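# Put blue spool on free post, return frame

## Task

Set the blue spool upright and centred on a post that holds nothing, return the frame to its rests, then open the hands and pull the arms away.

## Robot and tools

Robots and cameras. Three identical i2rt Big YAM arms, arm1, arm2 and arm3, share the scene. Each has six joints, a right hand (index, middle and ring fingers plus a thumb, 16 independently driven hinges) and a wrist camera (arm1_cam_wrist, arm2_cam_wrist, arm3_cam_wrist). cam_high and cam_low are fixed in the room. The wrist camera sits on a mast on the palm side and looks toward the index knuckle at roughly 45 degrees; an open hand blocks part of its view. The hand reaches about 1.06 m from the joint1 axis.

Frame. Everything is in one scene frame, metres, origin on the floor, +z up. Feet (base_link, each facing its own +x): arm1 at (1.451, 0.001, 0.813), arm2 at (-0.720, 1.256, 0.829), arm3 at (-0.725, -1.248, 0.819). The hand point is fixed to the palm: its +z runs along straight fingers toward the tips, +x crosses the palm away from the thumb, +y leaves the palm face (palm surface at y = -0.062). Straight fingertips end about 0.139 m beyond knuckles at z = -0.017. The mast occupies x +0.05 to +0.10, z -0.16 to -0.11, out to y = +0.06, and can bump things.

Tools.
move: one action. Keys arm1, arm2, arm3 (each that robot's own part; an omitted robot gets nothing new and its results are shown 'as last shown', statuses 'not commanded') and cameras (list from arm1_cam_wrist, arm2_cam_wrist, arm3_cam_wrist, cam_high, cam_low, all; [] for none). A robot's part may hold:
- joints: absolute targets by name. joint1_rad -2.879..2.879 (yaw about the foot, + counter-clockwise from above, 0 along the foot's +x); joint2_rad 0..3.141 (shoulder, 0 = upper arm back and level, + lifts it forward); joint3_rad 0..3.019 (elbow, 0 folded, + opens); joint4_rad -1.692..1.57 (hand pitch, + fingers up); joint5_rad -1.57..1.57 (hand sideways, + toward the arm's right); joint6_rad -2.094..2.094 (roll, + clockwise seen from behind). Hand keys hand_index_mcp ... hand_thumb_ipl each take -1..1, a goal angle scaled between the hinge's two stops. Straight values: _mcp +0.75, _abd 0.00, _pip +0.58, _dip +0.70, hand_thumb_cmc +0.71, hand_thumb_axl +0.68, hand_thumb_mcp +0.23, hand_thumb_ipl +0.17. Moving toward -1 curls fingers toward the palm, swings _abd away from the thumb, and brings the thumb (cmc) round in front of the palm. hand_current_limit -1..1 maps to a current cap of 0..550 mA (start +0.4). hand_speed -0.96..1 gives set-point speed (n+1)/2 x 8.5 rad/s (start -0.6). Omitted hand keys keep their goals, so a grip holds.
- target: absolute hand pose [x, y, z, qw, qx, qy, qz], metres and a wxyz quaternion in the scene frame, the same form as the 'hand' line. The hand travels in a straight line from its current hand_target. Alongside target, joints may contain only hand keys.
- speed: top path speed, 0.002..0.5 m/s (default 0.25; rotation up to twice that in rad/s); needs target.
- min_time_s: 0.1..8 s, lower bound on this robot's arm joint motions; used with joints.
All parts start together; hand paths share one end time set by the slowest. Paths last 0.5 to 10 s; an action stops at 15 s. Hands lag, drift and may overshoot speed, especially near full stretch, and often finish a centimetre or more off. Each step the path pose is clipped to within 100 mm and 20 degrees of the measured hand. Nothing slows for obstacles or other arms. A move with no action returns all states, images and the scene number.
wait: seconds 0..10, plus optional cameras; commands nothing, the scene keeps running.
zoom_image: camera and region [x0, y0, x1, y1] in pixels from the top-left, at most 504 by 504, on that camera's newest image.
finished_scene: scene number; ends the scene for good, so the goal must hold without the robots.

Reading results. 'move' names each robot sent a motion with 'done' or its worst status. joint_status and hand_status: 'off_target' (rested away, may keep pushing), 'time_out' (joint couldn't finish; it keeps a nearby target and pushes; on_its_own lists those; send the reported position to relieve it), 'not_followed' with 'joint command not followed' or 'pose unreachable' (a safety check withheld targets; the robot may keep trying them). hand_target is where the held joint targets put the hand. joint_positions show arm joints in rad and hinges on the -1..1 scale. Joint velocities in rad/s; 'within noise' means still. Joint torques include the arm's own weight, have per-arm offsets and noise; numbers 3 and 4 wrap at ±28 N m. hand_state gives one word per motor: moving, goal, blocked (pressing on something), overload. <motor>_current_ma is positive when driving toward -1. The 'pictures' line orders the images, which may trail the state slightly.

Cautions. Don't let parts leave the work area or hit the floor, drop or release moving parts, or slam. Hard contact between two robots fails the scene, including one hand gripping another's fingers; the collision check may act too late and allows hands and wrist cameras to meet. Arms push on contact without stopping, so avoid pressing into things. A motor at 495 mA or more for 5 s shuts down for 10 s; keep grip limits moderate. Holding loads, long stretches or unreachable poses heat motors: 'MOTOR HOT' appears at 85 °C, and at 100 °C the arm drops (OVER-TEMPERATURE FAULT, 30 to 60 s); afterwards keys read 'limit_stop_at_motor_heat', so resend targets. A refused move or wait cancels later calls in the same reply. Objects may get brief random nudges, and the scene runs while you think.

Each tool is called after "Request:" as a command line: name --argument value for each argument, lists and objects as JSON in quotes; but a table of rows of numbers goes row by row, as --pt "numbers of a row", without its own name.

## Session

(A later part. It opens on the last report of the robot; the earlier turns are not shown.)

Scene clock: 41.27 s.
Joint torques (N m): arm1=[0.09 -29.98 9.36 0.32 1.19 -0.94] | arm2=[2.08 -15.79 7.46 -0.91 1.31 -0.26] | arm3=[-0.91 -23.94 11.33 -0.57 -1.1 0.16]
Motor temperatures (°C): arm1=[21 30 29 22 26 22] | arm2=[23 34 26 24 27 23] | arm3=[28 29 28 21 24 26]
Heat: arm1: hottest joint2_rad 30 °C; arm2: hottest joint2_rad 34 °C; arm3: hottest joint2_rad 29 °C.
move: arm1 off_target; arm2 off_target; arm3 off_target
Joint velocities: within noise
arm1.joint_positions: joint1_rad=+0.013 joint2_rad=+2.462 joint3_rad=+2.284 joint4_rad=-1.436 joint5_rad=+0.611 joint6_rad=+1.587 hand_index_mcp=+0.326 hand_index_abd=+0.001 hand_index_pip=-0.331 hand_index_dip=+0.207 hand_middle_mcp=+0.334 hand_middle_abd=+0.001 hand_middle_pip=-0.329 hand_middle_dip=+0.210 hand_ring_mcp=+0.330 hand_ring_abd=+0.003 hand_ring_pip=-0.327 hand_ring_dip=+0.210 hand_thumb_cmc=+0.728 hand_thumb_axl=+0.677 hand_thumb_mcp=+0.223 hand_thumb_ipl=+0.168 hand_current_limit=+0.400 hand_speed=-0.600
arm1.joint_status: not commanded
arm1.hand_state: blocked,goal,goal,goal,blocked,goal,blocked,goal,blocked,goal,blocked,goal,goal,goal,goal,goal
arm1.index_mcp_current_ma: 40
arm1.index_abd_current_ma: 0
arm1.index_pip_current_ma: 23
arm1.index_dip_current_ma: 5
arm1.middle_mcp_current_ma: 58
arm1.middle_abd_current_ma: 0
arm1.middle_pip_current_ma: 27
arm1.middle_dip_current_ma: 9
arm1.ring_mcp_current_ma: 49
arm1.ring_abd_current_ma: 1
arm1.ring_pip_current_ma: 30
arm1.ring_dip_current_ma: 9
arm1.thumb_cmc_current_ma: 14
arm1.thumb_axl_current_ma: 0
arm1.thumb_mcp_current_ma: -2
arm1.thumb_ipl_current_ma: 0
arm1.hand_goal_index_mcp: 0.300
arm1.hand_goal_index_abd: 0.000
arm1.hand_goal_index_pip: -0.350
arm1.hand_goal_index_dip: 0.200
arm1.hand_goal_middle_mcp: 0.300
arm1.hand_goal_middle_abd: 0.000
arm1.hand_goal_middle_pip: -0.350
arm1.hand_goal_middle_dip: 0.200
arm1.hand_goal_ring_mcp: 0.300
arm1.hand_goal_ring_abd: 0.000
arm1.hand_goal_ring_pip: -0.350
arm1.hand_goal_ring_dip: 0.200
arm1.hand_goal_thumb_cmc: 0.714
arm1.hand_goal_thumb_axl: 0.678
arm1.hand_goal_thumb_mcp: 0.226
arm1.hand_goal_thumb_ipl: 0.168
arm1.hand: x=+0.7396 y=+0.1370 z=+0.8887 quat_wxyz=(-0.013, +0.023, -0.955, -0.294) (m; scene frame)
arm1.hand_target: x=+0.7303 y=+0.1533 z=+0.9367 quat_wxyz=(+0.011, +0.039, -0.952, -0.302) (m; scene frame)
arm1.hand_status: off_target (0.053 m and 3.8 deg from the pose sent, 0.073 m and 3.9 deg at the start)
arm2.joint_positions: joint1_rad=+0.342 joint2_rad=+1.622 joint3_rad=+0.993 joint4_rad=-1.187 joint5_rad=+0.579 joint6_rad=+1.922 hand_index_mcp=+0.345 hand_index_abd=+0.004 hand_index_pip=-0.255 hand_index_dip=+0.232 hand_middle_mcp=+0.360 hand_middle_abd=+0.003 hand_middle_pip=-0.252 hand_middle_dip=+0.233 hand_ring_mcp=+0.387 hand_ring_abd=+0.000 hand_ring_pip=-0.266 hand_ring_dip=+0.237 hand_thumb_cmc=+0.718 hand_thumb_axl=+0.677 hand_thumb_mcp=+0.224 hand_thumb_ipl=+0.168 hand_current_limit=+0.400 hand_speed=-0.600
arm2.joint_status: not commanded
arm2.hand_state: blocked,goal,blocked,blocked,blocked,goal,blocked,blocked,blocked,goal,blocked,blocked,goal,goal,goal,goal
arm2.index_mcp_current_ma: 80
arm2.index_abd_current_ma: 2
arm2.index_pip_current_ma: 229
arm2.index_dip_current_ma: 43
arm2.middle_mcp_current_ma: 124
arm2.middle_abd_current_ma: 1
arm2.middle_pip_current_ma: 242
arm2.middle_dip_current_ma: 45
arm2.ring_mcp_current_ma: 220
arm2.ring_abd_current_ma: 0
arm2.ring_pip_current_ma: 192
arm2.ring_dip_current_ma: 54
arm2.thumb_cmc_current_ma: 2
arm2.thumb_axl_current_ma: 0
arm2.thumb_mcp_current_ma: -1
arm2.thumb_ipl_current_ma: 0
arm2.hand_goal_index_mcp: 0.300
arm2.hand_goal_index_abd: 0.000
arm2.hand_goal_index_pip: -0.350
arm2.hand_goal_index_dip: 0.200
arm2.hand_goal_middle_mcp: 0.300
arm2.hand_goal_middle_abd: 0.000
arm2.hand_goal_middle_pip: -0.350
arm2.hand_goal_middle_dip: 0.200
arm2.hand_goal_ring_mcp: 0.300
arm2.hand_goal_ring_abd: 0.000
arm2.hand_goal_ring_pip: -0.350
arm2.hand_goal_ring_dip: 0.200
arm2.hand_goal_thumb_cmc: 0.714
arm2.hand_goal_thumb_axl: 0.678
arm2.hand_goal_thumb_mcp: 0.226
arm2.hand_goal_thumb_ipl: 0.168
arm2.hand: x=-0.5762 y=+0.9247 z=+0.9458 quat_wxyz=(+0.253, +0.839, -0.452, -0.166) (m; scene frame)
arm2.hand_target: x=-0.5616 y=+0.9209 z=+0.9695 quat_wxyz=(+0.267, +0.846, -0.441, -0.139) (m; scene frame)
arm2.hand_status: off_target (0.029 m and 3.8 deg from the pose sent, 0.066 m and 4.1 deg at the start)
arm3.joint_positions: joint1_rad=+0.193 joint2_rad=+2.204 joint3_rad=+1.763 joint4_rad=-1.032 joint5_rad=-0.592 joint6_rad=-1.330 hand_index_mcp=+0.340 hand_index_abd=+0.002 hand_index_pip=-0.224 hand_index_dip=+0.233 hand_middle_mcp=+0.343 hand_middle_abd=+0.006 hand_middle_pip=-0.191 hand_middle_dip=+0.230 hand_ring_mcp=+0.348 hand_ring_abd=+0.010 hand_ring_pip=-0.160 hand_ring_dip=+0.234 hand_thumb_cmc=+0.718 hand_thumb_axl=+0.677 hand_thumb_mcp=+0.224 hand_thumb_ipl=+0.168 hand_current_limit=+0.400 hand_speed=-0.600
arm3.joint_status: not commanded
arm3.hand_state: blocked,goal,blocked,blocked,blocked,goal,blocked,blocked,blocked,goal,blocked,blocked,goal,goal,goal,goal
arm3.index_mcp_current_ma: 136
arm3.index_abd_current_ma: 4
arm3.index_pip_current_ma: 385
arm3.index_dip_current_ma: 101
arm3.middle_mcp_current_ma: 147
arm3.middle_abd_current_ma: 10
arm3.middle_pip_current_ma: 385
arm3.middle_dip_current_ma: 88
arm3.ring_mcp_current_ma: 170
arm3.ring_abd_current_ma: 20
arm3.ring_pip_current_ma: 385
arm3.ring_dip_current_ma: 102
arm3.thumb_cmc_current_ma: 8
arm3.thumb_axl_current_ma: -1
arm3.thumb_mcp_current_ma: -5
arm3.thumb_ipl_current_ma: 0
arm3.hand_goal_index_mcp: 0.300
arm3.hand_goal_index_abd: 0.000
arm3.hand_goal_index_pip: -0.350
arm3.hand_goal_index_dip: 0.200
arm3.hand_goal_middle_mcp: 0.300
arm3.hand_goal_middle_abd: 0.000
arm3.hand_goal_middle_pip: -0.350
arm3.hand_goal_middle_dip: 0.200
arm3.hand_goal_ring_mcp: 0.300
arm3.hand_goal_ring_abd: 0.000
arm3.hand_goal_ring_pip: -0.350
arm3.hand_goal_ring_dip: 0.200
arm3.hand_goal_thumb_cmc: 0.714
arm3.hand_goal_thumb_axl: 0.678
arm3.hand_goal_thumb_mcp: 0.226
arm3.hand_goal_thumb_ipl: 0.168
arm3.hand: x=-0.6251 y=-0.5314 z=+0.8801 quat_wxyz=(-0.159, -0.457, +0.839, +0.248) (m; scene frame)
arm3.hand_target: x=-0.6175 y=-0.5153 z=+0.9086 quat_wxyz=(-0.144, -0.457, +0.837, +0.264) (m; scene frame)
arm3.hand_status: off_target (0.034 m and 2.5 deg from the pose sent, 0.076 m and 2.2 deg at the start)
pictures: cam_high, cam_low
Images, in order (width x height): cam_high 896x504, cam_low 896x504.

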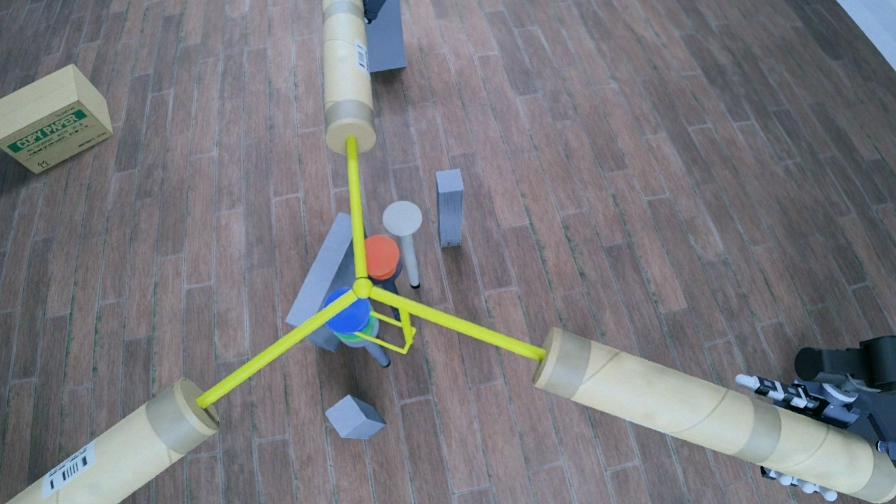

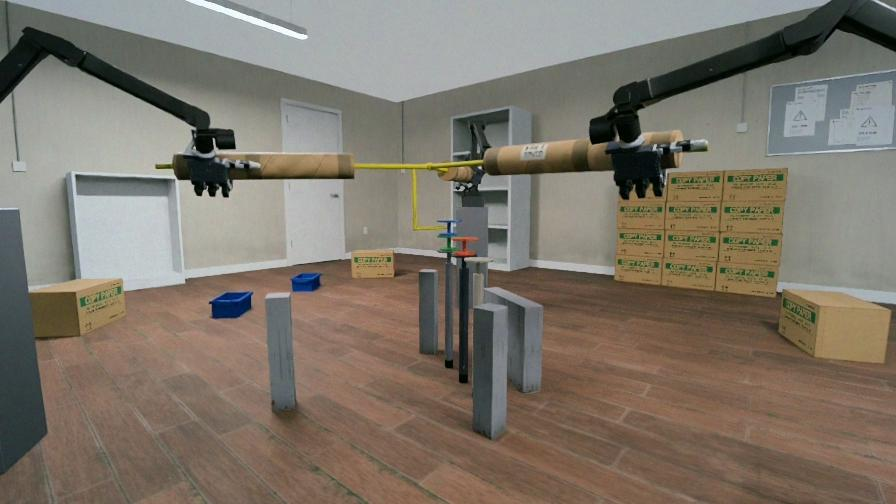

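Request:
move --arm1 '{"target": [0.7773,0.2171,0.943,-0.0131,-0.0416,0.9528,0.3005], "speed": 0.07}' --arm2 '{"target": [-0.5109,0.9836,0.974,-0.2668,-0.8459,0.4404,0.1389], "speed": 0.07}' --arm3 '{"target": [-0.5672,-0.4503,0.914,-0.1443,-0.4576,0.8367,0.2639], "speed": 0.07}' --cameras '["cam_high","cam_low"]'

Request:
zoom_image --camera "cam_low" --region '[396, 190, 496, 246]'

Request:
zoom_image --camera "cam_high" --region '[310, 260, 470, 370]'

Scene clock: 43.97 s.
Joint torques (N m): arm1=[-0.09 -28.86 9.02 0.29 1.1 -0.75] | arm2=[1.55 -13.86 9.76 -1.54 1.14 -0.11] | arm3=[-1.14 -27.05 12.53 -0.53 -1.34 0.23]
Motor temperatures (°C): arm1=[21 31 29 22 26 22] | arm2=[23 34 26 24 27 23] | arm3=[28 29 29 21 25 26]
Heat: arm1: hottest joint2_rad 31 °C; arm2: hottest joint2_rad 34 °C; arm3: hottest joint2_rad 29 °C.
move: arm1 off_target; arm2 off_target; arm3 off_target
Joint velocities: within noise
arm1.joint_positions: joint1_rad=-0.082 joint2_rad=+2.268 joint3_rad=+1.964 joint4_rad=-1.230 joint5_rad=+0.607 joint6_rad=+1.455 hand_index_mcp=+0.326 hand_index_abd=+0.001 hand_index_pip=-0.333 hand_index_dip=+0.207 hand_middle_mcp=+0.333 hand_middle_abd=+0.001 hand_middle_pip=-0.329 hand_middle_dip=+0.210 hand_ring_mcp=+0.332 hand_ring_abd=+0.003 hand_ring_pip=-0.325 hand_ring_dip=+0.210 hand_thumb_cmc=+0.728 hand_thumb_axl=+0.677 hand_thumb_mcp=+0.223 hand_thumb_ipl=+0.168 hand_current_limit=+0.400 hand_speed=-0.600
arm1.joint_status: not commanded
arm1.hand_state: blocked,goal,goal,goal,blocked,goal,blocked,goal,blocked,goal,blocked,goal,goal,goal,goal,goal
arm1.index_mcp_current_ma: 40
arm1.index_abd_current_ma: 0
arm1.index_pip_current_ma: 18
arm1.index_dip_current_ma: 5
arm1.middle_mcp_current_ma: 56
arm1.middle_abd_current_ma: 0
arm1.middle_pip_current_ma: 27
arm1.middle_dip_current_ma: 9
arm1.ring_mcp_current_ma: 54
arm1.ring_abd_current_ma: 1
arm1.ring_pip_current_ma: 34
arm1.ring_dip_current_ma: 9
arm1.thumb_cmc_current_ma: 14
arm1.thumb_axl_current_ma: 0
arm1.thumb_mcp_current_ma: -2
arm1.thumb_ipl_current_ma: 0
arm1.hand_goal_index_mcp: 0.300
arm1.hand_goal_index_abd: 0.000
arm1.hand_goal_index_pip: -0.350
arm1.hand_goal_index_dip: 0.200
arm1.hand_goal_middle_mcp: 0.300
arm1.hand_goal_middle_abd: 0.000
arm1.hand_goal_middle_pip: -0.350
arm1.hand_goal_middle_dip: 0.200
arm1.hand_goal_ring_mcp: 0.300
arm1.hand_goal_ring_abd: 0.000
arm1.hand_goal_ring_pip: -0.350
arm1.hand_goal_ring_dip: 0.200
arm1.hand_goal_thumb_cmc: 0.714
arm1.hand_goal_thumb_axl: 0.678
arm1.hand_goal_thumb_mcp: 0.226
arm1.hand_goal_thumb_ipl: 0.168
arm1.hand: x=+0.7844 y=+0.2043 z=+0.9017 quat_wxyz=(-0.009, +0.028, -0.956, -0.292) (m; scene frame)
arm1.hand_target: x=+0.7788 y=+0.2166 z=+0.9428 quat_wxyz=(+0.012, +0.040, -0.953, -0.301) (m; scene frame)
arm1.hand_status: off_target (0.044 m and 3.1 deg from the pose sent, 0.104 m and 3.8 deg at the start)
arm2.joint_positions: joint1_rad=+0.542 joint2_rad=+1.622 joint3_rad=+0.993 joint4_rad=-1.299 joint5_rad=+0.518 joint6_rad=+2.091 hand_index_mcp=+0.345 hand_index_abd=+0.007 hand_index_pip=-0.267 hand_index_dip=+0.232 hand_middle_mcp=+0.360 hand_middle_abd=+0.006 hand_middle_pip=-0.257 hand_middle_dip=+0.233 hand_ring_mcp=+0.387 hand_ring_abd=+0.002 hand_ring_pip=-0.267 hand_ring_dip=+0.237 hand_thumb_cmc=+0.718 hand_thumb_axl=+0.677 hand_thumb_mcp=+0.224 hand_thumb_ipl=+0.168 hand_current_limit=+0.400 hand_speed=-0.600
arm2.joint_status: not commanded
arm2.hand_state: blocked,goal,blocked,blocked,blocked,goal,blocked,blocked,blocked,goal,blocked,blocked,goal,goal,goal,goal
arm2.index_mcp_current_ma: 80
arm2.index_abd_current_ma: 4
arm2.index_pip_current_ma: 186
arm2.index_dip_current_ma: 43
arm2.middle_mcp_current_ma: 124
arm2.middle_abd_current_ma: 2
arm2.middle_pip_current_ma: 222
arm2.middle_dip_current_ma: 45
arm2.ring_mcp_current_ma: 220
arm2.ring_abd_current_ma: 0
arm2.ring_pip_current_ma: 187
arm2.ring_dip_current_ma: 54
arm2.thumb_cmc_current_ma: 2
arm2.thumb_axl_current_ma: 0
arm2.thumb_mcp_current_ma: -1
arm2.thumb_ipl_current_ma: 0
arm2.hand_goal_index_mcp: 0.300
arm2.hand_goal_index_abd: 0.000
arm2.hand_goal_index_pip: -0.350
arm2.hand_goal_index_dip: 0.200
arm2.hand_goal_middle_mcp: 0.300
arm2.hand_goal_middle_abd: 0.000
arm2.hand_goal_middle_pip: -0.350
arm2.hand_goal_middle_dip: 0.200
arm2.hand_goal_ring_mcp: 0.300
arm2.hand_goal_ring_abd: 0.000
arm2.hand_goal_ring_pip: -0.350
arm2.hand_goal_ring_dip: 0.200
arm2.hand_goal_thumb_cmc: 0.714
arm2.hand_goal_thumb_axl: 0.678
arm2.hand_goal_thumb_mcp: 0.226
arm2.hand_goal_thumb_ipl: 0.168
arm2.hand: x=-0.5350 y=+0.9891 z=+0.9488 quat_wxyz=(+0.248, +0.851, -0.431, -0.170) (m; scene frame)
arm2.hand_target: x=-0.5128 y=+0.9837 z=+0.9736 quat_wxyz=(+0.258, +0.855, -0.428, -0.134) (m; scene frame)
arm2.hand_status: off_target (0.035 m and 4.3 deg from the pose sent, 0.092 m and 3.8 deg at the start; a joint's target at an end of its range on 34 of 64 steps)
arm3.joint_positions: joint1_rad=+0.162 joint2_rad=+2.447 joint3_rad=+2.212 joint4_rad=-1.272 joint5_rad=-0.590 joint6_rad=-1.376 hand_index_mcp=+0.340 hand_index_abd=+0.002 hand_index_pip=-0.237 hand_index_dip=+0.233 hand_middle_mcp=+0.343 hand_middle_abd=+0.005 hand_middle_pip=-0.197 hand_middle_dip=+0.230 hand_ring_mcp=+0.348 hand_ring_abd=+0.014 hand_ring_pip=-0.160 hand_ring_dip=+0.234 hand_thumb_cmc=+0.718 hand_thumb_axl=+0.677 hand_thumb_mcp=+0.224 hand_thumb_ipl=+0.168 hand_current_limit=+0.400 hand_speed=-0.600
arm3.joint_status: not commanded
arm3.hand_state: blocked,goal,blocked,blocked,blocked,goal,blocked,blocked,blocked,goal,blocked,blocked,goal,goal,goal,goal
arm3.index_mcp_current_ma: 136
arm3.index_abd_current_ma: 3
arm3.index_pip_current_ma: 385
arm3.index_dip_current_ma: 101
arm3.middle_mcp_current_ma: 147
arm3.middle_abd_current_ma: 9
arm3.middle_pip_current_ma: 385
arm3.middle_dip_current_ma: 88
arm3.ring_mcp_current_ma: 168
arm3.ring_abd_current_ma: 30
arm3.ring_pip_current_ma: 385
arm3.ring_dip_current_ma: 102
arm3.thumb_cmc_current_ma: 8
arm3.thumb_axl_current_ma: -1
arm3.thumb_mcp_current_ma: -5
arm3.thumb_ipl_current_ma: 0
arm3.hand_goal_index_mcp: 0.300
arm3.hand_goal_index_abd: 0.000
arm3.hand_goal_index_pip: -0.350
arm3.hand_goal_index_dip: 0.200
arm3.hand_goal_middle_mcp: 0.300
arm3.hand_goal_middle_abd: 0.000
arm3.hand_goal_middle_pip: -0.350
arm3.hand_goal_middle_dip: 0.200
arm3.hand_goal_ring_mcp: 0.300
arm3.hand_goal_ring_abd: 0.000
arm3.hand_goal_ring_pip: -0.350
arm3.hand_goal_ring_dip: 0.200
arm3.hand_goal_thumb_cmc: 0.714
arm3.hand_goal_thumb_axl: 0.678
arm3.hand_goal_thumb_mcp: 0.226
arm3.hand_goal_thumb_ipl: 0.168
arm3.hand: x=-0.5773 y=-0.4678 z=+0.8775 quat_wxyz=(-0.162, -0.459, +0.839, +0.243) (m; scene frame)
arm3.hand_target: x=-0.5681 y=-0.4532 z=+0.9145 quat_wxyz=(-0.144, -0.457, +0.837, +0.265) (m; scene frame)
arm3.hand_status: off_target (0.042 m and 3.1 deg from the pose sent, 0.105 m and 2.5 deg at the start)
pictures: cam_high, cam_low
Images, in order (width x height): cam_high 896x504, cam_low 896x504.

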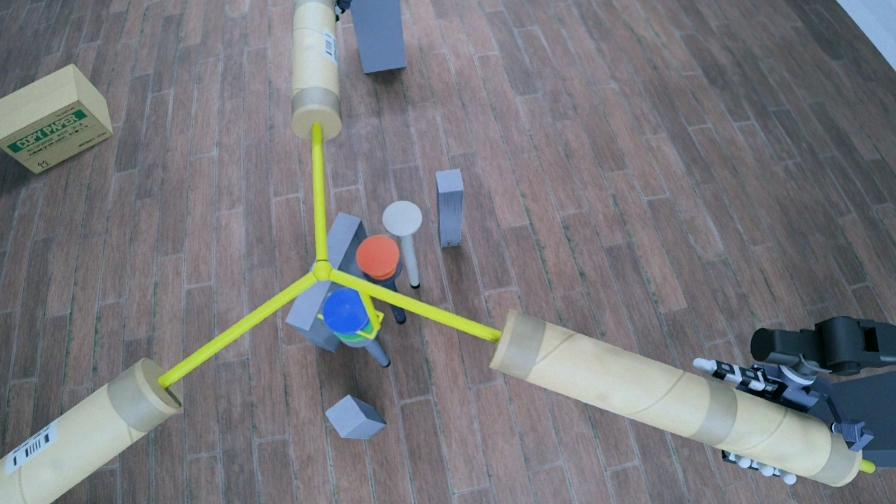

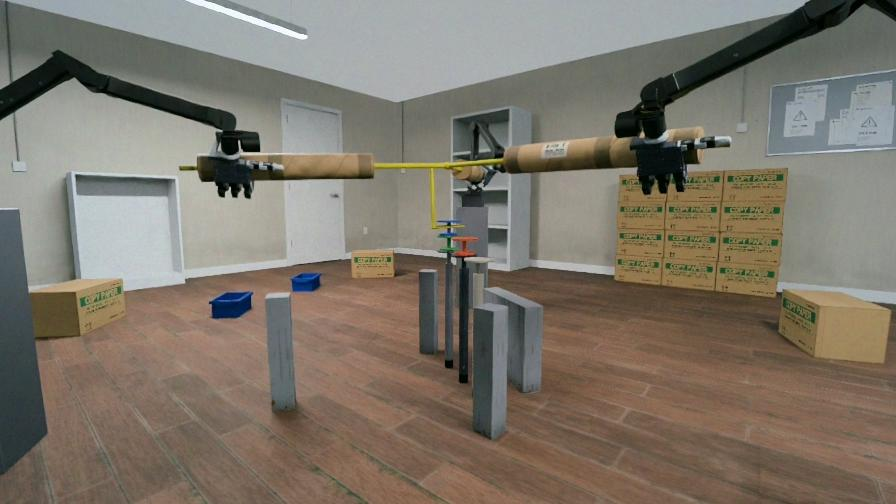

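Scaled by 5.040 from the camera's 896x504 image, which has a finer 1280x720 frame.

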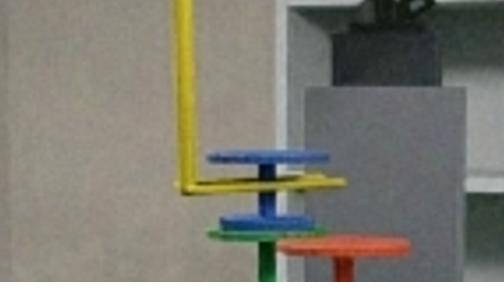

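Scaled by 3.150 from the camera's 896x504 image, which has a finer 1280x720 frame.

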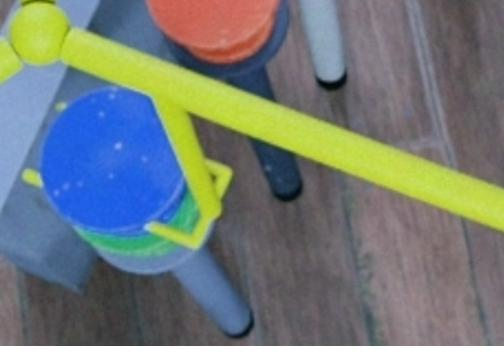

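Request:
move --arm1 '{"target": [0.7773,0.2171,1.013,-0.0131,-0.0416,0.9528,0.3005], "speed": 0.06}' --arm2 '{"target": [-0.5109,0.9836,1.044,-0.2668,-0.8459,0.4404,0.1389], "speed": 0.06}' --arm3 '{"target": [-0.5672,-0.4503,0.984,-0.1443,-0.4576,0.8367,0.2639], "speed": 0.06}' --cameras '["cam_high","cam_low"]'

Request:
zoom_image --camera "cam_low" --region '[396, 180, 496, 246]'

Request:
zoom_image --camera "cam_high" --region '[290, 240, 450, 350]'

Scene clock: 46.17 s.
Joint torques (N m): arm1=[-0.15 -26.75 15.65 -0.76 1.07 -0.5] | arm2=[1.44 -14.04 11.06 -1.89 1.34 -0.06] | arm3=[-0.38 -30.27 12.79 -0.72 -1.4 0.36]
Motor temperatures (°C): arm1=[21 31 30 22 26 22] | arm2=[23 33 26 24 27 23] | arm3=[28 29 29 21 25 26]
Heat: arm1: hottest joint2_rad 31 °C; arm2: hottest joint2_rad 33 °C; arm3: hottest joint2_rad 29 °C.
move: arm1 off_target; arm2 off_target; arm3 off_target
Joint velocities: within noise
arm1.joint_positions: joint1_rad=-0.082 joint2_rad=+2.205 joint3_rad=+1.978 joint4_rad=-1.338 joint5_rad=+0.607 joint6_rad=+1.434 hand_index_mcp=+0.326 hand_index_abd=+0.001 hand_index_pip=-0.328 hand_index_dip=+0.210 hand_middle_mcp=+0.333 hand_middle_abd=+0.001 hand_middle_pip=-0.329 hand_middle_dip=+0.211 hand_ring_mcp=+0.329 hand_ring_abd=+0.003 hand_ring_pip=-0.322 hand_ring_dip=+0.215 hand_thumb_cmc=+0.728 hand_thumb_axl=+0.677 hand_thumb_mcp=+0.223 hand_thumb_ipl=+0.168 hand_current_limit=+0.400 hand_speed=-0.600
arm1.joint_status: not commanded
arm1.hand_state: blocked,goal,blocked,goal,blocked,goal,blocked,goal,blocked,goal,blocked,goal,goal,goal,goal,goal
arm1.index_mcp_current_ma: 39
arm1.index_abd_current_ma: 0
arm1.index_pip_current_ma: 27
arm1.index_dip_current_ma: 9
arm1.middle_mcp_current_ma: 56
arm1.middle_abd_current_ma: 0
arm1.middle_pip_current_ma: 27
arm1.middle_dip_current_ma: 10
arm1.ring_mcp_current_ma: 47
arm1.ring_abd_current_ma: 1
arm1.ring_pip_current_ma: 40
arm1.ring_dip_current_ma: 16
arm1.thumb_cmc_current_ma: 14
arm1.thumb_axl_current_ma: 0
arm1.thumb_mcp_current_ma: -2
arm1.thumb_ipl_current_ma: 0
arm1.hand_goal_index_mcp: 0.300
arm1.hand_goal_index_abd: 0.000
arm1.hand_goal_index_pip: -0.350
arm1.hand_goal_index_dip: 0.200
arm1.hand_goal_middle_mcp: 0.300
arm1.hand_goal_middle_abd: 0.000
arm1.hand_goal_middle_pip: -0.350
arm1.hand_goal_middle_dip: 0.200
arm1.hand_goal_ring_mcp: 0.300
arm1.hand_goal_ring_abd: 0.000
arm1.hand_goal_ring_pip: -0.350
arm1.hand_goal_ring_dip: 0.200
arm1.hand_goal_thumb_cmc: 0.714
arm1.hand_goal_thumb_axl: 0.678
arm1.hand_goal_thumb_mcp: 0.226
arm1.hand_goal_thumb_ipl: 0.168
arm1.hand: x=+0.7960 y=+0.2052 z=+0.9485 quat_wxyz=(-0.027, +0.043, -0.956, -0.290) (m; scene frame)
arm1.hand_target: x=+0.7831 y=+0.2162 z=+1.0129 quat_wxyz=(+0.014, +0.041, -0.952, -0.302) (m; scene frame)
arm1.hand_status: off_target (0.068 m and 4.8 deg from the pose sent, 0.112 m and 3.2 deg at the start)
arm2.joint_positions: joint1_rad=+0.548 joint2_rad=+1.547 joint3_rad=+1.087 joint4_rad=-1.479 joint5_rad=+0.514 joint6_rad=+2.091 hand_index_mcp=+0.345 hand_index_abd=+0.007 hand_index_pip=-0.270 hand_index_dip=+0.232 hand_middle_mcp=+0.360 hand_middle_abd=+0.006 hand_middle_pip=-0.257 hand_middle_dip=+0.233 hand_ring_mcp=+0.386 hand_ring_abd=+0.001 hand_ring_pip=-0.267 hand_ring_dip=+0.237 hand_thumb_cmc=+0.718 hand_thumb_axl=+0.677 hand_thumb_mcp=+0.224 hand_thumb_ipl=+0.168 hand_current_limit=+0.400 hand_speed=-0.600
arm2.joint_status: not commanded
arm2.hand_state: blocked,goal,blocked,blocked,blocked,goal,blocked,blocked,blocked,goal,blocked,blocked,goal,goal,goal,goal
arm2.index_mcp_current_ma: 80
arm2.index_abd_current_ma: 4
arm2.index_pip_current_ma: 176
arm2.index_dip_current_ma: 43
arm2.middle_mcp_current_ma: 124
arm2.middle_abd_current_ma: 2
arm2.middle_pip_current_ma: 222
arm2.middle_dip_current_ma: 45
arm2.ring_mcp_current_ma: 217
arm2.ring_abd_current_ma: 0
arm2.ring_pip_current_ma: 185
arm2.ring_dip_current_ma: 54
arm2.thumb_cmc_current_ma: 2
arm2.thumb_axl_current_ma: 0
arm2.thumb_mcp_current_ma: -1
arm2.thumb_ipl_current_ma: 0
arm2.hand_goal_index_mcp: 0.300
arm2.hand_goal_index_abd: 0.000
arm2.hand_goal_index_pip: -0.350
arm2.hand_goal_index_dip: 0.200
arm2.hand_goal_middle_mcp: 0.300
arm2.hand_goal_middle_abd: 0.000
arm2.hand_goal_middle_pip: -0.350
arm2.hand_goal_middle_dip: 0.200
arm2.hand_goal_ring_mcp: 0.300
arm2.hand_goal_ring_abd: 0.000
arm2.hand_goal_ring_pip: -0.350
arm2.hand_goal_ring_dip: 0.200
arm2.hand_goal_thumb_cmc: 0.714
arm2.hand_goal_thumb_axl: 0.678
arm2.hand_goal_thumb_mcp: 0.226
arm2.hand_goal_thumb_ipl: 0.168
arm2.hand: x=-0.5305 y=+0.9890 z=+1.0104 quat_wxyz=(+0.246, +0.853, -0.427, -0.174) (m; scene frame)
arm2.hand_target: x=-0.5134 y=+0.9840 z=+1.0430 quat_wxyz=(+0.258, +0.856, -0.428, -0.134) (m; scene frame)
arm2.hand_status: off_target (0.039 m and 5.0 deg from the pose sent, 0.098 m and 4.3 deg at the start; a joint's target at an end of its range on 58 of 58 steps)
arm3.joint_positions: joint1_rad=+0.154 joint2_rad=+2.447 joint3_rad=+2.323 joint4_rad=-1.421 joint5_rad=-0.590 joint6_rad=-1.391 hand_index_mcp=+0.340 hand_index_abd=+0.002 hand_index_pip=-0.264 hand_index_dip=+0.233 hand_middle_mcp=+0.343 hand_middle_abd=+0.006 hand_middle_pip=-0.216 hand_middle_dip=+0.230 hand_ring_mcp=+0.348 hand_ring_abd=+0.015 hand_ring_pip=-0.164 hand_ring_dip=+0.234 hand_thumb_cmc=+0.718 hand_thumb_axl=+0.677 hand_thumb_mcp=+0.224 hand_thumb_ipl=+0.168 hand_current_limit=+0.400 hand_speed=-0.600
arm3.joint_status: not commanded
arm3.hand_state: blocked,goal,blocked,blocked,blocked,goal,blocked,blocked,blocked,goal,blocked,blocked,goal,goal,goal,goal
arm3.index_mcp_current_ma: 136
arm3.index_abd_current_ma: 3
arm3.index_pip_current_ma: 319
arm3.index_dip_current_ma: 101
arm3.middle_mcp_current_ma: 147
arm3.middle_abd_current_ma: 10
arm3.middle_pip_current_ma: 385
arm3.middle_dip_current_ma: 88
arm3.ring_mcp_current_ma: 168
arm3.ring_abd_current_ma: 32
arm3.ring_pip_current_ma: 385
arm3.ring_dip_current_ma: 102
arm3.thumb_cmc_current_ma: 8
arm3.thumb_axl_current_ma: -1
arm3.thumb_mcp_current_ma: -5
arm3.thumb_ipl_current_ma: 0
arm3.hand_goal_index_mcp: 0.300
arm3.hand_goal_index_abd: 0.000
arm3.hand_goal_index_pip: -0.350
arm3.hand_goal_index_dip: 0.200
arm3.hand_goal_middle_mcp: 0.300
arm3.hand_goal_middle_abd: 0.000
arm3.hand_goal_middle_pip: -0.350
arm3.hand_goal_middle_dip: 0.200
arm3.hand_goal_ring_mcp: 0.300
arm3.hand_goal_ring_abd: 0.000
arm3.hand_goal_ring_pip: -0.350
arm3.hand_goal_ring_dip: 0.200
arm3.hand_goal_thumb_cmc: 0.714
arm3.hand_goal_thumb_axl: 0.678
arm3.hand_goal_thumb_mcp: 0.226
arm3.hand_goal_thumb_ipl: 0.168
arm3.on_its_own: hand_index_pip moved -0.026 toward your old target -0.350
arm3.hand: x=-0.5709 y=-0.4689 z=+0.9177 quat_wxyz=(-0.173, -0.457, +0.840, +0.234) (m; scene frame)
arm3.hand_target: x=-0.5690 y=-0.4555 z=+0.9839 quat_wxyz=(-0.144, -0.457, +0.837, +0.265) (m; scene frame)
arm3.hand_status: off_target (0.069 m and 4.8 deg from the pose sent, 0.108 m and 3.1 deg at the start)
pictures: cam_high, cam_low
Images, in order (width x height): cam_high 896x504, cam_low 896x504.

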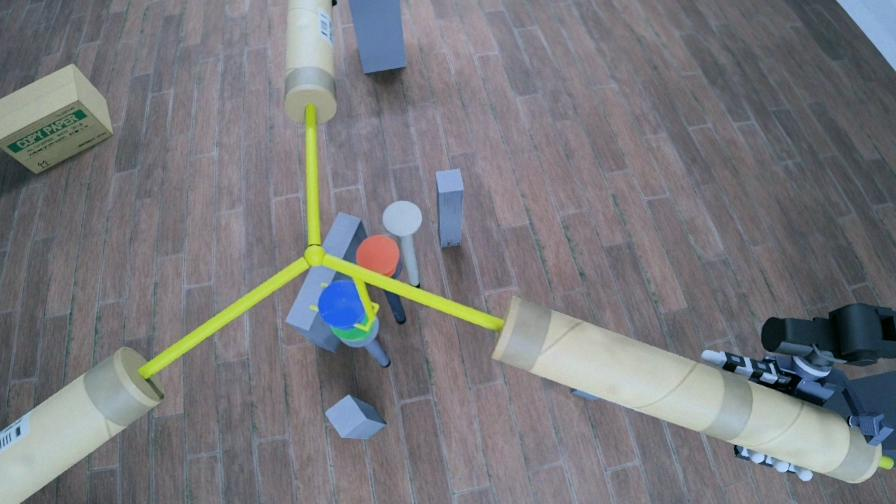

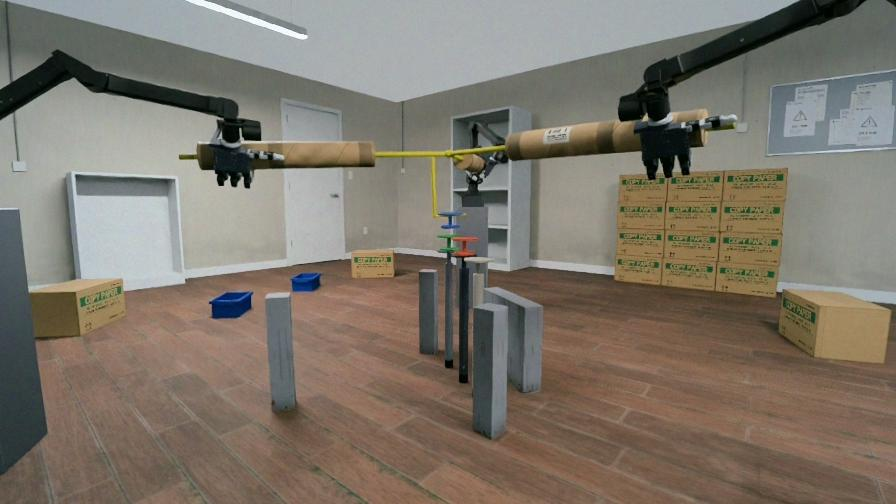

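Scaled by 5.040 from the camera's 896x504 image, which has a finer 1280x720 frame.

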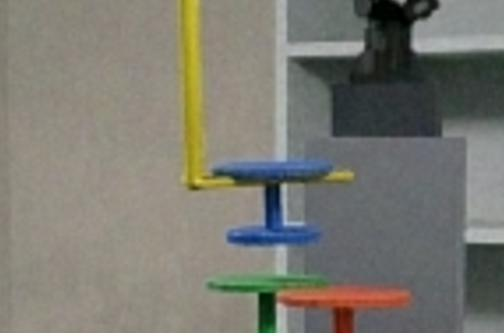

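Scaled by 3.150 from the camera's 896x504 image, which has a finer 1280x720 frame.

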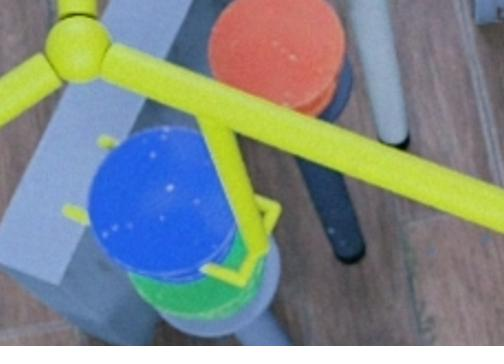

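Request:
move --arm1 '{"target": [0.9176,0.132,1.025,-0.0131,-0.0416,0.9528,0.3005], "speed": 0.08}' --arm2 '{"target": [-0.3706,0.8985,1.044,-0.2668,-0.8459,0.4404,0.1389], "speed": 0.08}' --arm3 '{"target": [-0.4269,-0.5354,1.02,-0.1443,-0.4576,0.8367,0.2639], "speed": 0.08}' --cameras '["cam_high","cam_low"]'

Request:
zoom_image --camera "cam_low" --region '[416, 180, 516, 246]'

Scene clock: 49.43 s.
Joint torques (N m): arm1=[0.62 -21.13 9.22 0.32 1.46 -0.45] | arm2=[-0.09 -18.61 13.05 -1.1 1.64 -0.09] | arm3=[-0.85 -28.81 13.04 -0.61 -1.94 0.15]
Motor temperatures (°C): arm1=[21 32 30 22 27 22] | arm2=[23 33 27 24 28 23] | arm3=[28 30 30 21 25 26]
Heat: arm1: hottest joint2_rad 32 °C; arm2: hottest joint2_rad 33 °C; arm3: hottest joint2_rad 30 °C.
move: arm1 off_target; arm2 off_target; arm3 off_target
Joint velocities: within noise
arm1.joint_positions: joint1_rad=+0.047 joint2_rad=+1.843 joint3_rad=+1.516 joint4_rad=-1.304 joint5_rad=+0.601 joint6_rad=+1.605 hand_index_mcp=+0.325 hand_index_abd=+0.001 hand_index_pip=-0.339 hand_index_dip=+0.204 hand_middle_mcp=+0.333 hand_middle_abd=+0.001 hand_middle_pip=-0.329 hand_middle_dip=+0.210 hand_ring_mcp=+0.335 hand_ring_abd=+0.003 hand_ring_pip=-0.322 hand_ring_dip=+0.213 hand_thumb_cmc=+0.728 hand_thumb_axl=+0.677 hand_thumb_mcp=+0.223 hand_thumb_ipl=+0.168 hand_current_limit=+0.400 hand_speed=-0.600
arm1.joint_status: not commanded
arm1.hand_state: blocked,goal,goal,goal,blocked,goal,blocked,goal,blocked,goal,blocked,goal,goal,goal,goal,goal
arm1.index_mcp_current_ma: 37
arm1.index_abd_current_ma: 0
arm1.index_pip_current_ma: 9
arm1.index_dip_current_ma: 2
arm1.middle_mcp_current_ma: 56
arm1.middle_abd_current_ma: 0
arm1.middle_pip_current_ma: 27
arm1.middle_dip_current_ma: 9
arm1.ring_mcp_current_ma: 61
arm1.ring_abd_current_ma: 1
arm1.ring_pip_current_ma: 40
arm1.ring_dip_current_ma: 12
arm1.thumb_cmc_current_ma: 14
arm1.thumb_axl_current_ma: 0
arm1.thumb_mcp_current_ma: -2
arm1.thumb_ipl_current_ma: 0
arm1.hand_goal_index_mcp: 0.300
arm1.hand_goal_index_abd: 0.000
arm1.hand_goal_index_pip: -0.350
arm1.hand_goal_index_dip: 0.200
arm1.hand_goal_middle_mcp: 0.300
arm1.hand_goal_middle_abd: 0.000
arm1.hand_goal_middle_pip: -0.350
arm1.hand_goal_middle_dip: 0.200
arm1.hand_goal_ring_mcp: 0.300
arm1.hand_goal_ring_abd: 0.000
arm1.hand_goal_ring_pip: -0.350
arm1.hand_goal_ring_dip: 0.200
arm1.hand_goal_thumb_cmc: 0.714
arm1.hand_goal_thumb_axl: 0.678
arm1.hand_goal_thumb_mcp: 0.226
arm1.hand_goal_thumb_ipl: 0.168
arm1.hand: x=+0.9230 y=+0.1287 z=+0.9949 quat_wxyz=(-0.014, +0.033, -0.957, -0.289) (m; scene frame)
arm1.hand_target: x=+0.9185 y=+0.1319 z=+1.0247 quat_wxyz=(+0.012, +0.041, -0.953, -0.301) (m; scene frame)
arm1.hand_status: off_target (0.031 m and 3.5 deg from the pose sent, 0.161 m and 4.8 deg at the start)
arm2.joint_positions: joint1_rad=+0.548 joint2_rad=+1.939 joint3_rad=+1.614 joint4_rad=-1.631 joint5_rad=+0.517 joint6_rad=+2.091 hand_index_mcp=+0.347 hand_index_abd=+0.008 hand_index_pip=-0.273 hand_index_dip=+0.228 hand_middle_mcp=+0.359 hand_middle_abd=+0.006 hand_middle_pip=-0.273 hand_middle_dip=+0.233 hand_ring_mcp=+0.374 hand_ring_abd=+0.001 hand_ring_pip=-0.294 hand_ring_dip=+0.232 hand_thumb_cmc=+0.718 hand_thumb_axl=+0.677 hand_thumb_mcp=+0.224 hand_thumb_ipl=+0.168 hand_current_limit=+0.400 hand_speed=-0.600
arm2.joint_status: not commanded
arm2.hand_state: blocked,goal,blocked,blocked,blocked,goal,blocked,blocked,blocked,goal,blocked,blocked,goal,goal,goal,goal
arm2.index_mcp_current_ma: 86
arm2.index_abd_current_ma: 4
arm2.index_pip_current_ma: 167
arm2.index_dip_current_ma: 36
arm2.middle_mcp_current_ma: 121
arm2.middle_abd_current_ma: 2
arm2.middle_pip_current_ma: 166
arm2.middle_dip_current_ma: 45
arm2.ring_mcp_current_ma: 171
arm2.ring_abd_current_ma: 0
arm2.ring_pip_current_ma: 101
arm2.ring_dip_current_ma: 43
arm2.thumb_cmc_current_ma: 2
arm2.thumb_axl_current_ma: 0
arm2.thumb_mcp_current_ma: -1
arm2.thumb_ipl_current_ma: 0
arm2.hand_goal_index_mcp: 0.300
arm2.hand_goal_index_abd: 0.000
arm2.hand_goal_index_pip: -0.350
arm2.hand_goal_index_dip: 0.200
arm2.hand_goal_middle_mcp: 0.300
arm2.hand_goal_middle_abd: 0.000
arm2.hand_goal_middle_pip: -0.350
arm2.hand_goal_middle_dip: 0.200
arm2.hand_goal_ring_mcp: 0.300
arm2.hand_goal_ring_abd: 0.000
arm2.hand_goal_ring_pip: -0.350
arm2.hand_goal_ring_dip: 0.200
arm2.hand_goal_thumb_cmc: 0.714
arm2.hand_goal_thumb_axl: 0.678
arm2.hand_goal_thumb_mcp: 0.226
arm2.hand_goal_thumb_ipl: 0.168
arm2.on_its_own: hand_ring_pip moved -0.026 toward your old target -0.350
arm2.hand: x=-0.3926 y=+0.9120 z=+1.0096 quat_wxyz=(+0.248, +0.852, -0.424, -0.182) (m; scene frame)
arm2.hand_target: x=-0.3738 y=+0.9007 z=+1.0442 quat_wxyz=(+0.262, +0.852, -0.433, -0.136) (m; scene frame)
arm2.hand_status: off_target (0.043 m and 5.8 deg from the pose sent, 0.187 m and 5.0 deg at the start; a joint's target at an end of its range on 83 of 84 steps)
arm3.joint_positions: joint1_rad=-0.064 joint2_rad=+2.447 joint3_rad=+2.440 joint4_rad=-1.673 joint5_rad=-0.588 joint6_rad=-1.626 hand_index_mcp=+0.351 hand_index_abd=+0.002 hand_index_pip=-0.269 hand_index_dip=+0.229 hand_middle_mcp=+0.345 hand_middle_abd=+0.001 hand_middle_pip=-0.229 hand_middle_dip=+0.230 hand_ring_mcp=+0.357 hand_ring_abd=+0.006 hand_ring_pip=-0.203 hand_ring_dip=+0.230 hand_thumb_cmc=+0.718 hand_thumb_axl=+0.677 hand_thumb_mcp=+0.224 hand_thumb_ipl=+0.168 hand_current_limit=+0.400 hand_speed=-0.600
arm3.joint_status: not commanded
arm3.hand_state: blocked,goal,blocked,blocked,blocked,goal,blocked,blocked,blocked,goal,blocked,blocked,goal,goal,goal,goal
arm3.index_mcp_current_ma: 180
arm3.index_abd_current_ma: 3
arm3.index_pip_current_ma: 297
arm3.index_dip_current_ma: 85
arm3.middle_mcp_current_ma: 156
arm3.middle_abd_current_ma: 1
arm3.middle_pip_current_ma: 385
arm3.middle_dip_current_ma: 88
arm3.ring_mcp_current_ma: 207
arm3.ring_abd_current_ma: 11
arm3.ring_pip_current_ma: 385
arm3.ring_dip_current_ma: 90
arm3.thumb_cmc_current_ma: 8
arm3.thumb_axl_current_ma: -1
arm3.thumb_mcp_current_ma: -5
arm3.thumb_ipl_current_ma: 0
arm3.hand_goal_index_mcp: 0.300
arm3.hand_goal_index_abd: 0.000
arm3.hand_goal_index_pip: -0.350
arm3.hand_goal_index_dip: 0.200
arm3.hand_goal_middle_mcp: 0.300
arm3.hand_goal_middle_abd: 0.000
arm3.hand_goal_middle_pip: -0.350
arm3.hand_goal_middle_dip: 0.200
arm3.hand_goal_ring_mcp: 0.300
arm3.hand_goal_ring_abd: 0.000
arm3.hand_goal_ring_pip: -0.350
arm3.hand_goal_ring_dip: 0.200
arm3.hand_goal_thumb_cmc: 0.714
arm3.hand_goal_thumb_axl: 0.678
arm3.hand_goal_thumb_mcp: 0.226
arm3.hand_goal_thumb_ipl: 0.168
arm3.on_its_own: hand_ring_pip moved -0.039 toward your old target -0.350
arm3.hand: x=-0.4339 y=-0.5499 z=+0.9637 quat_wxyz=(-0.174, -0.447, +0.845, +0.237) (m; scene frame)
arm3.hand_target: x=-0.4297 y=-0.5401 z=+1.0197 quat_wxyz=(-0.138, -0.454, +0.838, +0.269) (m; scene frame)
arm3.hand_status: off_target (0.059 m and 4.8 deg from the pose sent, 0.189 m and 4.8 deg at the start; a joint's target at an end of its range on 25 of 84 steps)
pictures: cam_high, cam_low
Images, in order (width x height): cam_high 896x504, cam_low 896x504.

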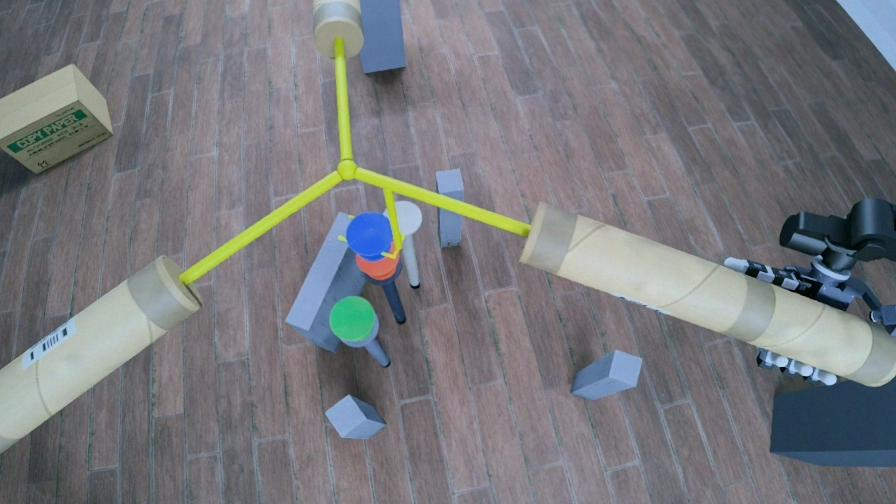

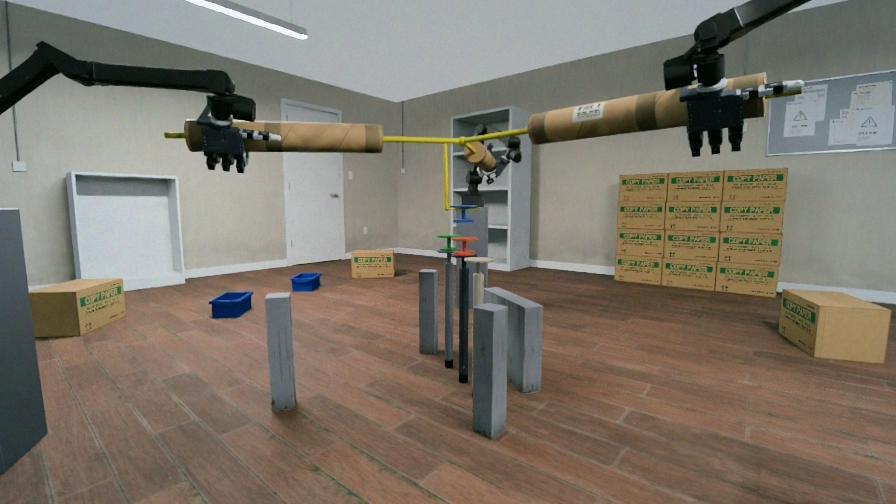

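Scaled by 5.040 from the camera's 896x504 image, which has a finer 1280x720 frame.

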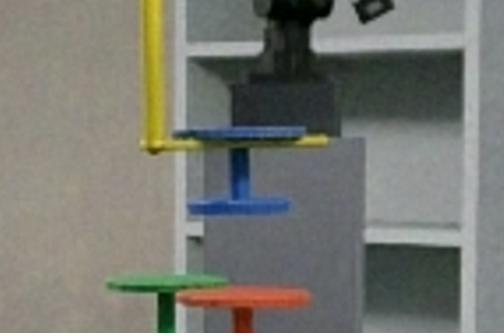

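Request:
move --arm1 '{"target": [1.0578,0.0468,1.015,-0.0131,-0.0416,0.9528,0.3005], "speed": 0.08}' --arm2 '{"target": [-0.2304,0.8133,1.044,-0.2668,-0.8459,0.4404,0.1389], "speed": 0.08}' --arm3 '{"target": [-0.2867,-0.6206,1.02,-0.1443,-0.4576,0.8367,0.2639], "speed": 0.08}' --cameras '["cam_high","cam_low"]'

Request:
zoom_image --camera "cam_low" --region '[430, 190, 530, 290]'

Request:
zoom_image --camera "cam_high" --region '[330, 130, 490, 290]'

Scene clock: 52.43 s.
Joint torques (N m): arm1=[1.61 -15.97 8.53 -0.96 1.43 -0.22] | arm2=[0.26 -25.23 13.81 -0.65 1.84 -0.87] | arm3=[-1.14 -27.58 12.97 -0.59 -1.85 0.31]
Motor temperatures (°C): arm1=[21 32 31 22 28 22] | arm2=[23 34 28 24 28 23] | arm3=[28 30 31 21 26 26]
Heat: arm1: hottest joint2_rad 32 °C; arm2: hottest joint2_rad 34 °C; arm3: hottest joint3_rad 31 °C.
move: arm1 off_target; arm2 off_target; arm3 off_target
Joint velocities: within noise
arm1.joint_positions: joint1_rad=+0.271 joint2_rad=+1.575 joint3_rad=+1.148 joint4_rad=-1.333 joint5_rad=+0.581 joint6_rad=+1.862 hand_index_mcp=+0.321 hand_index_abd=+0.001 hand_index_pip=-0.343 hand_index_dip=+0.203 hand_middle_mcp=+0.337 hand_middle_abd=+0.001 hand_middle_pip=-0.329 hand_middle_dip=+0.210 hand_ring_mcp=+0.349 hand_ring_abd=+0.003 hand_ring_pip=-0.320 hand_ring_dip=+0.213 hand_thumb_cmc=+0.734 hand_thumb_axl=+0.677 hand_thumb_mcp=+0.227 hand_thumb_ipl=+0.168 hand_current_limit=+0.400 hand_speed=-0.600
arm1.joint_status: not commanded
arm1.hand_state: blocked,goal,goal,goal,blocked,goal,blocked,goal,blocked,goal,blocked,goal,goal,goal,goal,goal
arm1.index_mcp_current_ma: 29
arm1.index_abd_current_ma: 0
arm1.index_pip_current_ma: 5
arm1.index_dip_current_ma: 1
arm1.middle_mcp_current_ma: 67
arm1.middle_abd_current_ma: 0
arm1.middle_pip_current_ma: 27
arm1.middle_dip_current_ma: 9
arm1.ring_mcp_current_ma: 102
arm1.ring_abd_current_ma: 1
arm1.ring_pip_current_ma: 45
arm1.ring_dip_current_ma: 12
arm1.thumb_cmc_current_ma: 24
arm1.thumb_axl_current_ma: 0
arm1.thumb_mcp_current_ma: 0
arm1.thumb_ipl_current_ma: 0
arm1.hand_goal_index_mcp: 0.300
arm1.hand_goal_index_abd: 0.000
arm1.hand_goal_index_pip: -0.350
arm1.hand_goal_index_dip: 0.200
arm1.hand_goal_middle_mcp: 0.300
arm1.hand_goal_middle_abd: 0.000
arm1.hand_goal_middle_pip: -0.350
arm1.hand_goal_middle_dip: 0.200
arm1.hand_goal_ring_mcp: 0.300
arm1.hand_goal_ring_abd: 0.000
arm1.hand_goal_ring_pip: -0.350
arm1.hand_goal_ring_dip: 0.200
arm1.hand_goal_thumb_cmc: 0.714
arm1.hand_goal_thumb_axl: 0.678
arm1.hand_goal_thumb_mcp: 0.226
arm1.hand_goal_thumb_ipl: 0.168
arm1.hand: x=+1.0589 y=+0.0462 z=+0.9948 quat_wxyz=(-0.005, +0.035, -0.956, -0.292) (m; scene frame)
arm1.hand_target: x=+1.0580 y=+0.0469 z=+1.0145 quat_wxyz=(+0.013, +0.041, -0.953, -0.301) (m; scene frame)
arm1.hand_status: off_target (0.020 m and 2.4 deg from the pose sent, 0.159 m and 3.5 deg at the start)
arm2.joint_positions: joint1_rad=+0.548 joint2_rad=+2.321 joint3_rad=+2.247 joint4_rad=-1.699 joint5_rad=+0.558 joint6_rad=+2.070 hand_index_mcp=+0.326 hand_index_abd=+0.004 hand_index_pip=-0.324 hand_index_dip=+0.212 hand_middle_mcp=+0.350 hand_middle_abd=+0.007 hand_middle_pip=-0.296 hand_middle_dip=+0.228 hand_ring_mcp=+0.384 hand_ring_abd=+0.015 hand_ring_pip=-0.294 hand_ring_dip=+0.229 hand_thumb_cmc=+0.718 hand_thumb_axl=+0.677 hand_thumb_mcp=+0.224 hand_thumb_ipl=+0.168 hand_current_limit=+0.400 hand_speed=-0.600
arm2.joint_status: not commanded
arm2.hand_state: blocked,goal,blocked,goal,blocked,goal,blocked,blocked,blocked,goal,blocked,blocked,goal,goal,goal,goal
arm2.index_mcp_current_ma: 34
arm2.index_abd_current_ma: 1
arm2.index_pip_current_ma: 30
arm2.index_dip_current_ma: 9
arm2.middle_mcp_current_ma: 94
arm2.middle_abd_current_ma: 3
arm2.middle_pip_current_ma: 94
arm2.middle_dip_current_ma: 35
arm2.ring_mcp_current_ma: 209
arm2.ring_abd_current_ma: 11
arm2.ring_pip_current_ma: 101
arm2.ring_dip_current_ma: 38
arm2.thumb_cmc_current_ma: 2
arm2.thumb_axl_current_ma: 0
arm2.thumb_mcp_current_ma: -1
arm2.thumb_ipl_current_ma: 0
arm2.hand_goal_index_mcp: 0.300
arm2.hand_goal_index_abd: 0.000
arm2.hand_goal_index_pip: -0.350
arm2.hand_goal_index_dip: 0.200
arm2.hand_goal_middle_mcp: 0.300
arm2.hand_goal_middle_abd: 0.000
arm2.hand_goal_middle_pip: -0.350
arm2.hand_goal_middle_dip: 0.200
arm2.hand_goal_ring_mcp: 0.300
arm2.hand_goal_ring_abd: 0.000
arm2.hand_goal_ring_pip: -0.350
arm2.hand_goal_ring_dip: 0.200
arm2.hand_goal_thumb_cmc: 0.714
arm2.hand_goal_thumb_axl: 0.678
arm2.hand_goal_thumb_mcp: 0.226
arm2.hand_goal_thumb_ipl: 0.168
arm2.on_its_own: hand_index_mcp moved -0.021 toward your old target +0.300; hand_index_pip moved -0.051 toward your old target -0.350; hand_middle_pip moved -0.024 toward your old target -0.350
arm2.hand: x=-0.2552 y=+0.8291 z=+0.9901 quat_wxyz=(+0.269, +0.853, -0.437, -0.097) (m; scene frame)
arm2.hand_target: x=-0.2368 y=+0.8184 z=+1.0440 quat_wxyz=(+0.283, +0.865, -0.410, -0.051) (m; scene frame)
arm2.hand_status: off_target (0.061 m and 4.8 deg from the pose sent, 0.193 m and 5.8 deg at the start; a joint's target at an end of its range on 83 of 83 steps)
arm3.joint_positions: joint1_rad=-0.278 joint2_rad=+2.453 joint3_rad=+2.475 joint4_rad=-1.673 joint5_rad=-0.595 joint6_rad=-1.790 hand_index_mcp=+0.357 hand_index_abd=-0.002 hand_index_pip=-0.278 hand_index_dip=+0.224 hand_middle_mcp=+0.339 hand_middle_abd=+0.001 hand_middle_pip=-0.298 hand_middle_dip=+0.230 hand_ring_mcp=+0.330 hand_ring_abd=+0.001 hand_ring_pip=-0.319 hand_ring_dip=+0.215 hand_thumb_cmc=+0.718 hand_thumb_axl=+0.677 hand_thumb_mcp=+0.224 hand_thumb_ipl=+0.168 hand_current_limit=+0.400 hand_speed=-0.600
arm3.joint_status: not commanded
arm3.hand_state: blocked,goal,blocked,blocked,blocked,goal,blocked,blocked,blocked,goal,blocked,goal,goal,goal,goal,goal
arm3.index_mcp_current_ma: 208
arm3.index_abd_current_ma: -2
arm3.index_pip_current_ma: 254
arm3.index_dip_current_ma: 67
arm3.middle_mcp_current_ma: 133
arm3.middle_abd_current_ma: 1
arm3.middle_pip_current_ma: 172
arm3.middle_dip_current_ma: 88
arm3.ring_mcp_current_ma: 97
arm3.ring_abd_current_ma: 2
arm3.ring_pip_current_ma: 93
arm3.ring_dip_current_ma: 38
arm3.thumb_cmc_current_ma: 8
arm3.thumb_axl_current_ma: -1
arm3.thumb_mcp_current_ma: -5
arm3.thumb_ipl_current_ma: 0
arm3.hand_goal_index_mcp: 0.300
arm3.hand_goal_index_abd: 0.000
arm3.hand_goal_index_pip: -0.350
arm3.hand_goal_index_dip: 0.200
arm3.hand_goal_middle_mcp: 0.300
arm3.hand_goal_middle_abd: 0.000
arm3.hand_goal_middle_pip: -0.350
arm3.hand_goal_middle_dip: 0.200
arm3.hand_goal_ring_mcp: 0.300
arm3.hand_goal_ring_abd: 0.000
arm3.hand_goal_ring_pip: -0.350
arm3.hand_goal_ring_dip: 0.200
arm3.hand_goal_thumb_cmc: 0.714
arm3.hand_goal_thumb_axl: 0.678
arm3.hand_goal_thumb_mcp: 0.226
arm3.hand_goal_thumb_ipl: 0.168
arm3.on_its_own: hand_middle_pip moved -0.069 toward your old target -0.350; hand_ring_mcp moved -0.026 toward your old target +0.300; hand_ring_pip moved -0.116 toward your old target -0.350
arm3.hand: x=-0.2996 y=-0.6315 z=+0.9764 quat_wxyz=(-0.113, -0.429, +0.854, +0.272) (m; scene frame)
arm3.hand_target: x=-0.2900 y=-0.6243 z=+1.0197 quat_wxyz=(-0.081, -0.426, +0.852, +0.292) (m; scene frame)
arm3.hand_status: off_target (0.047 m and 5.3 deg from the pose sent, 0.173 m and 4.8 deg at the start; a joint's target at an end of its range on 79 of 83 steps)
pictures: cam_high, cam_low
Images, in order (width x height): cam_high 896x504, cam_low 896x504.

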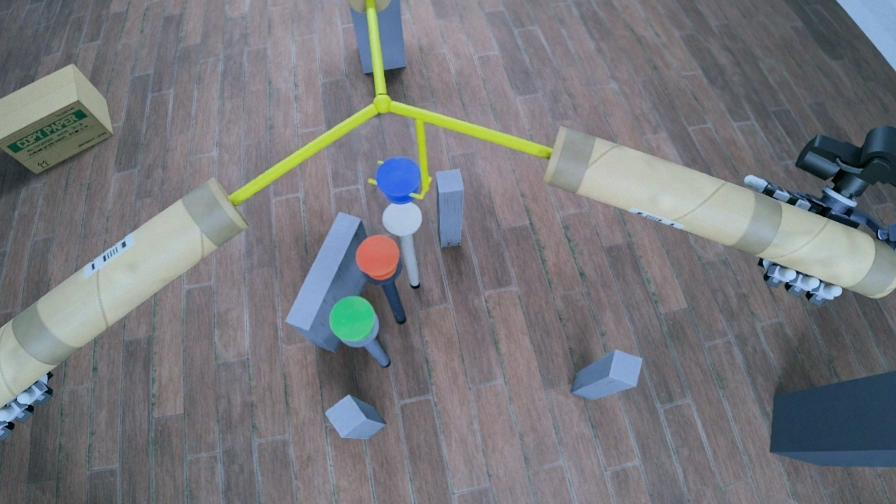

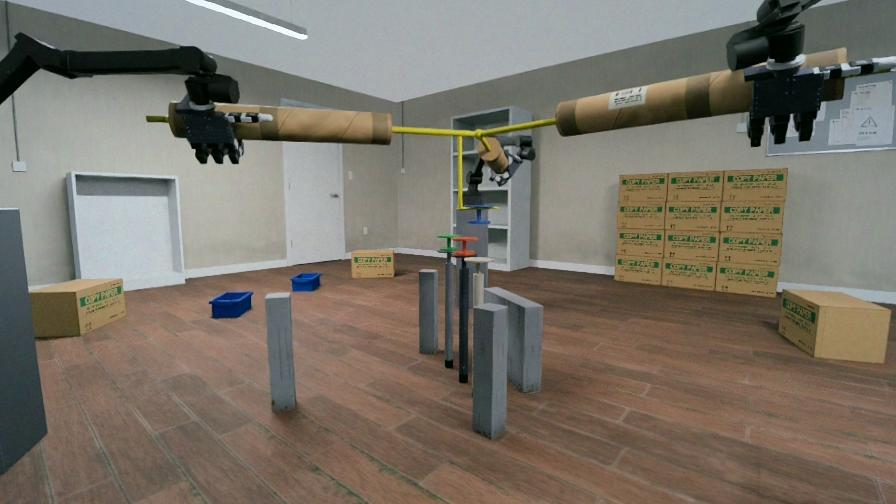

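Scaled by 5.040 from the camera's 896x504 image, which has a finer 1280x720 frame.

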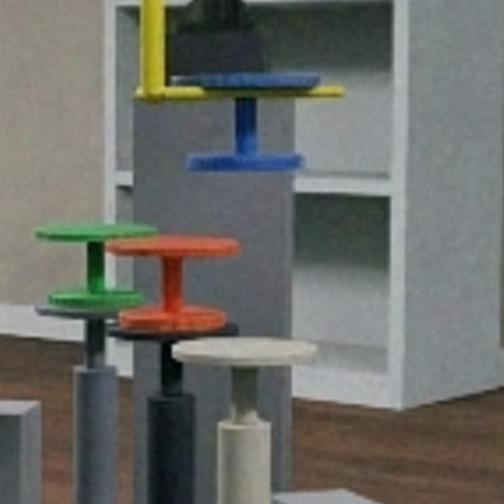

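Scaled by 3.150 from the camera's 896x504 image, which has a finer 1280x720 frame.

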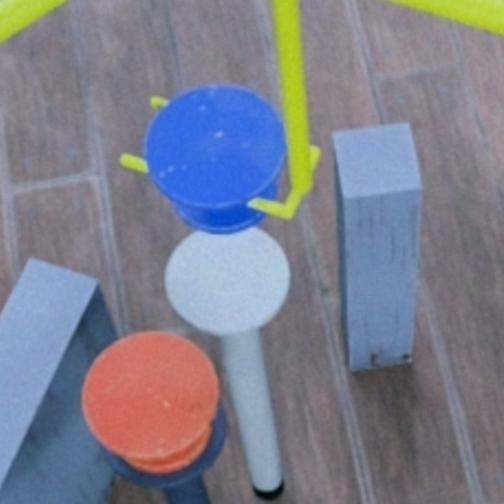

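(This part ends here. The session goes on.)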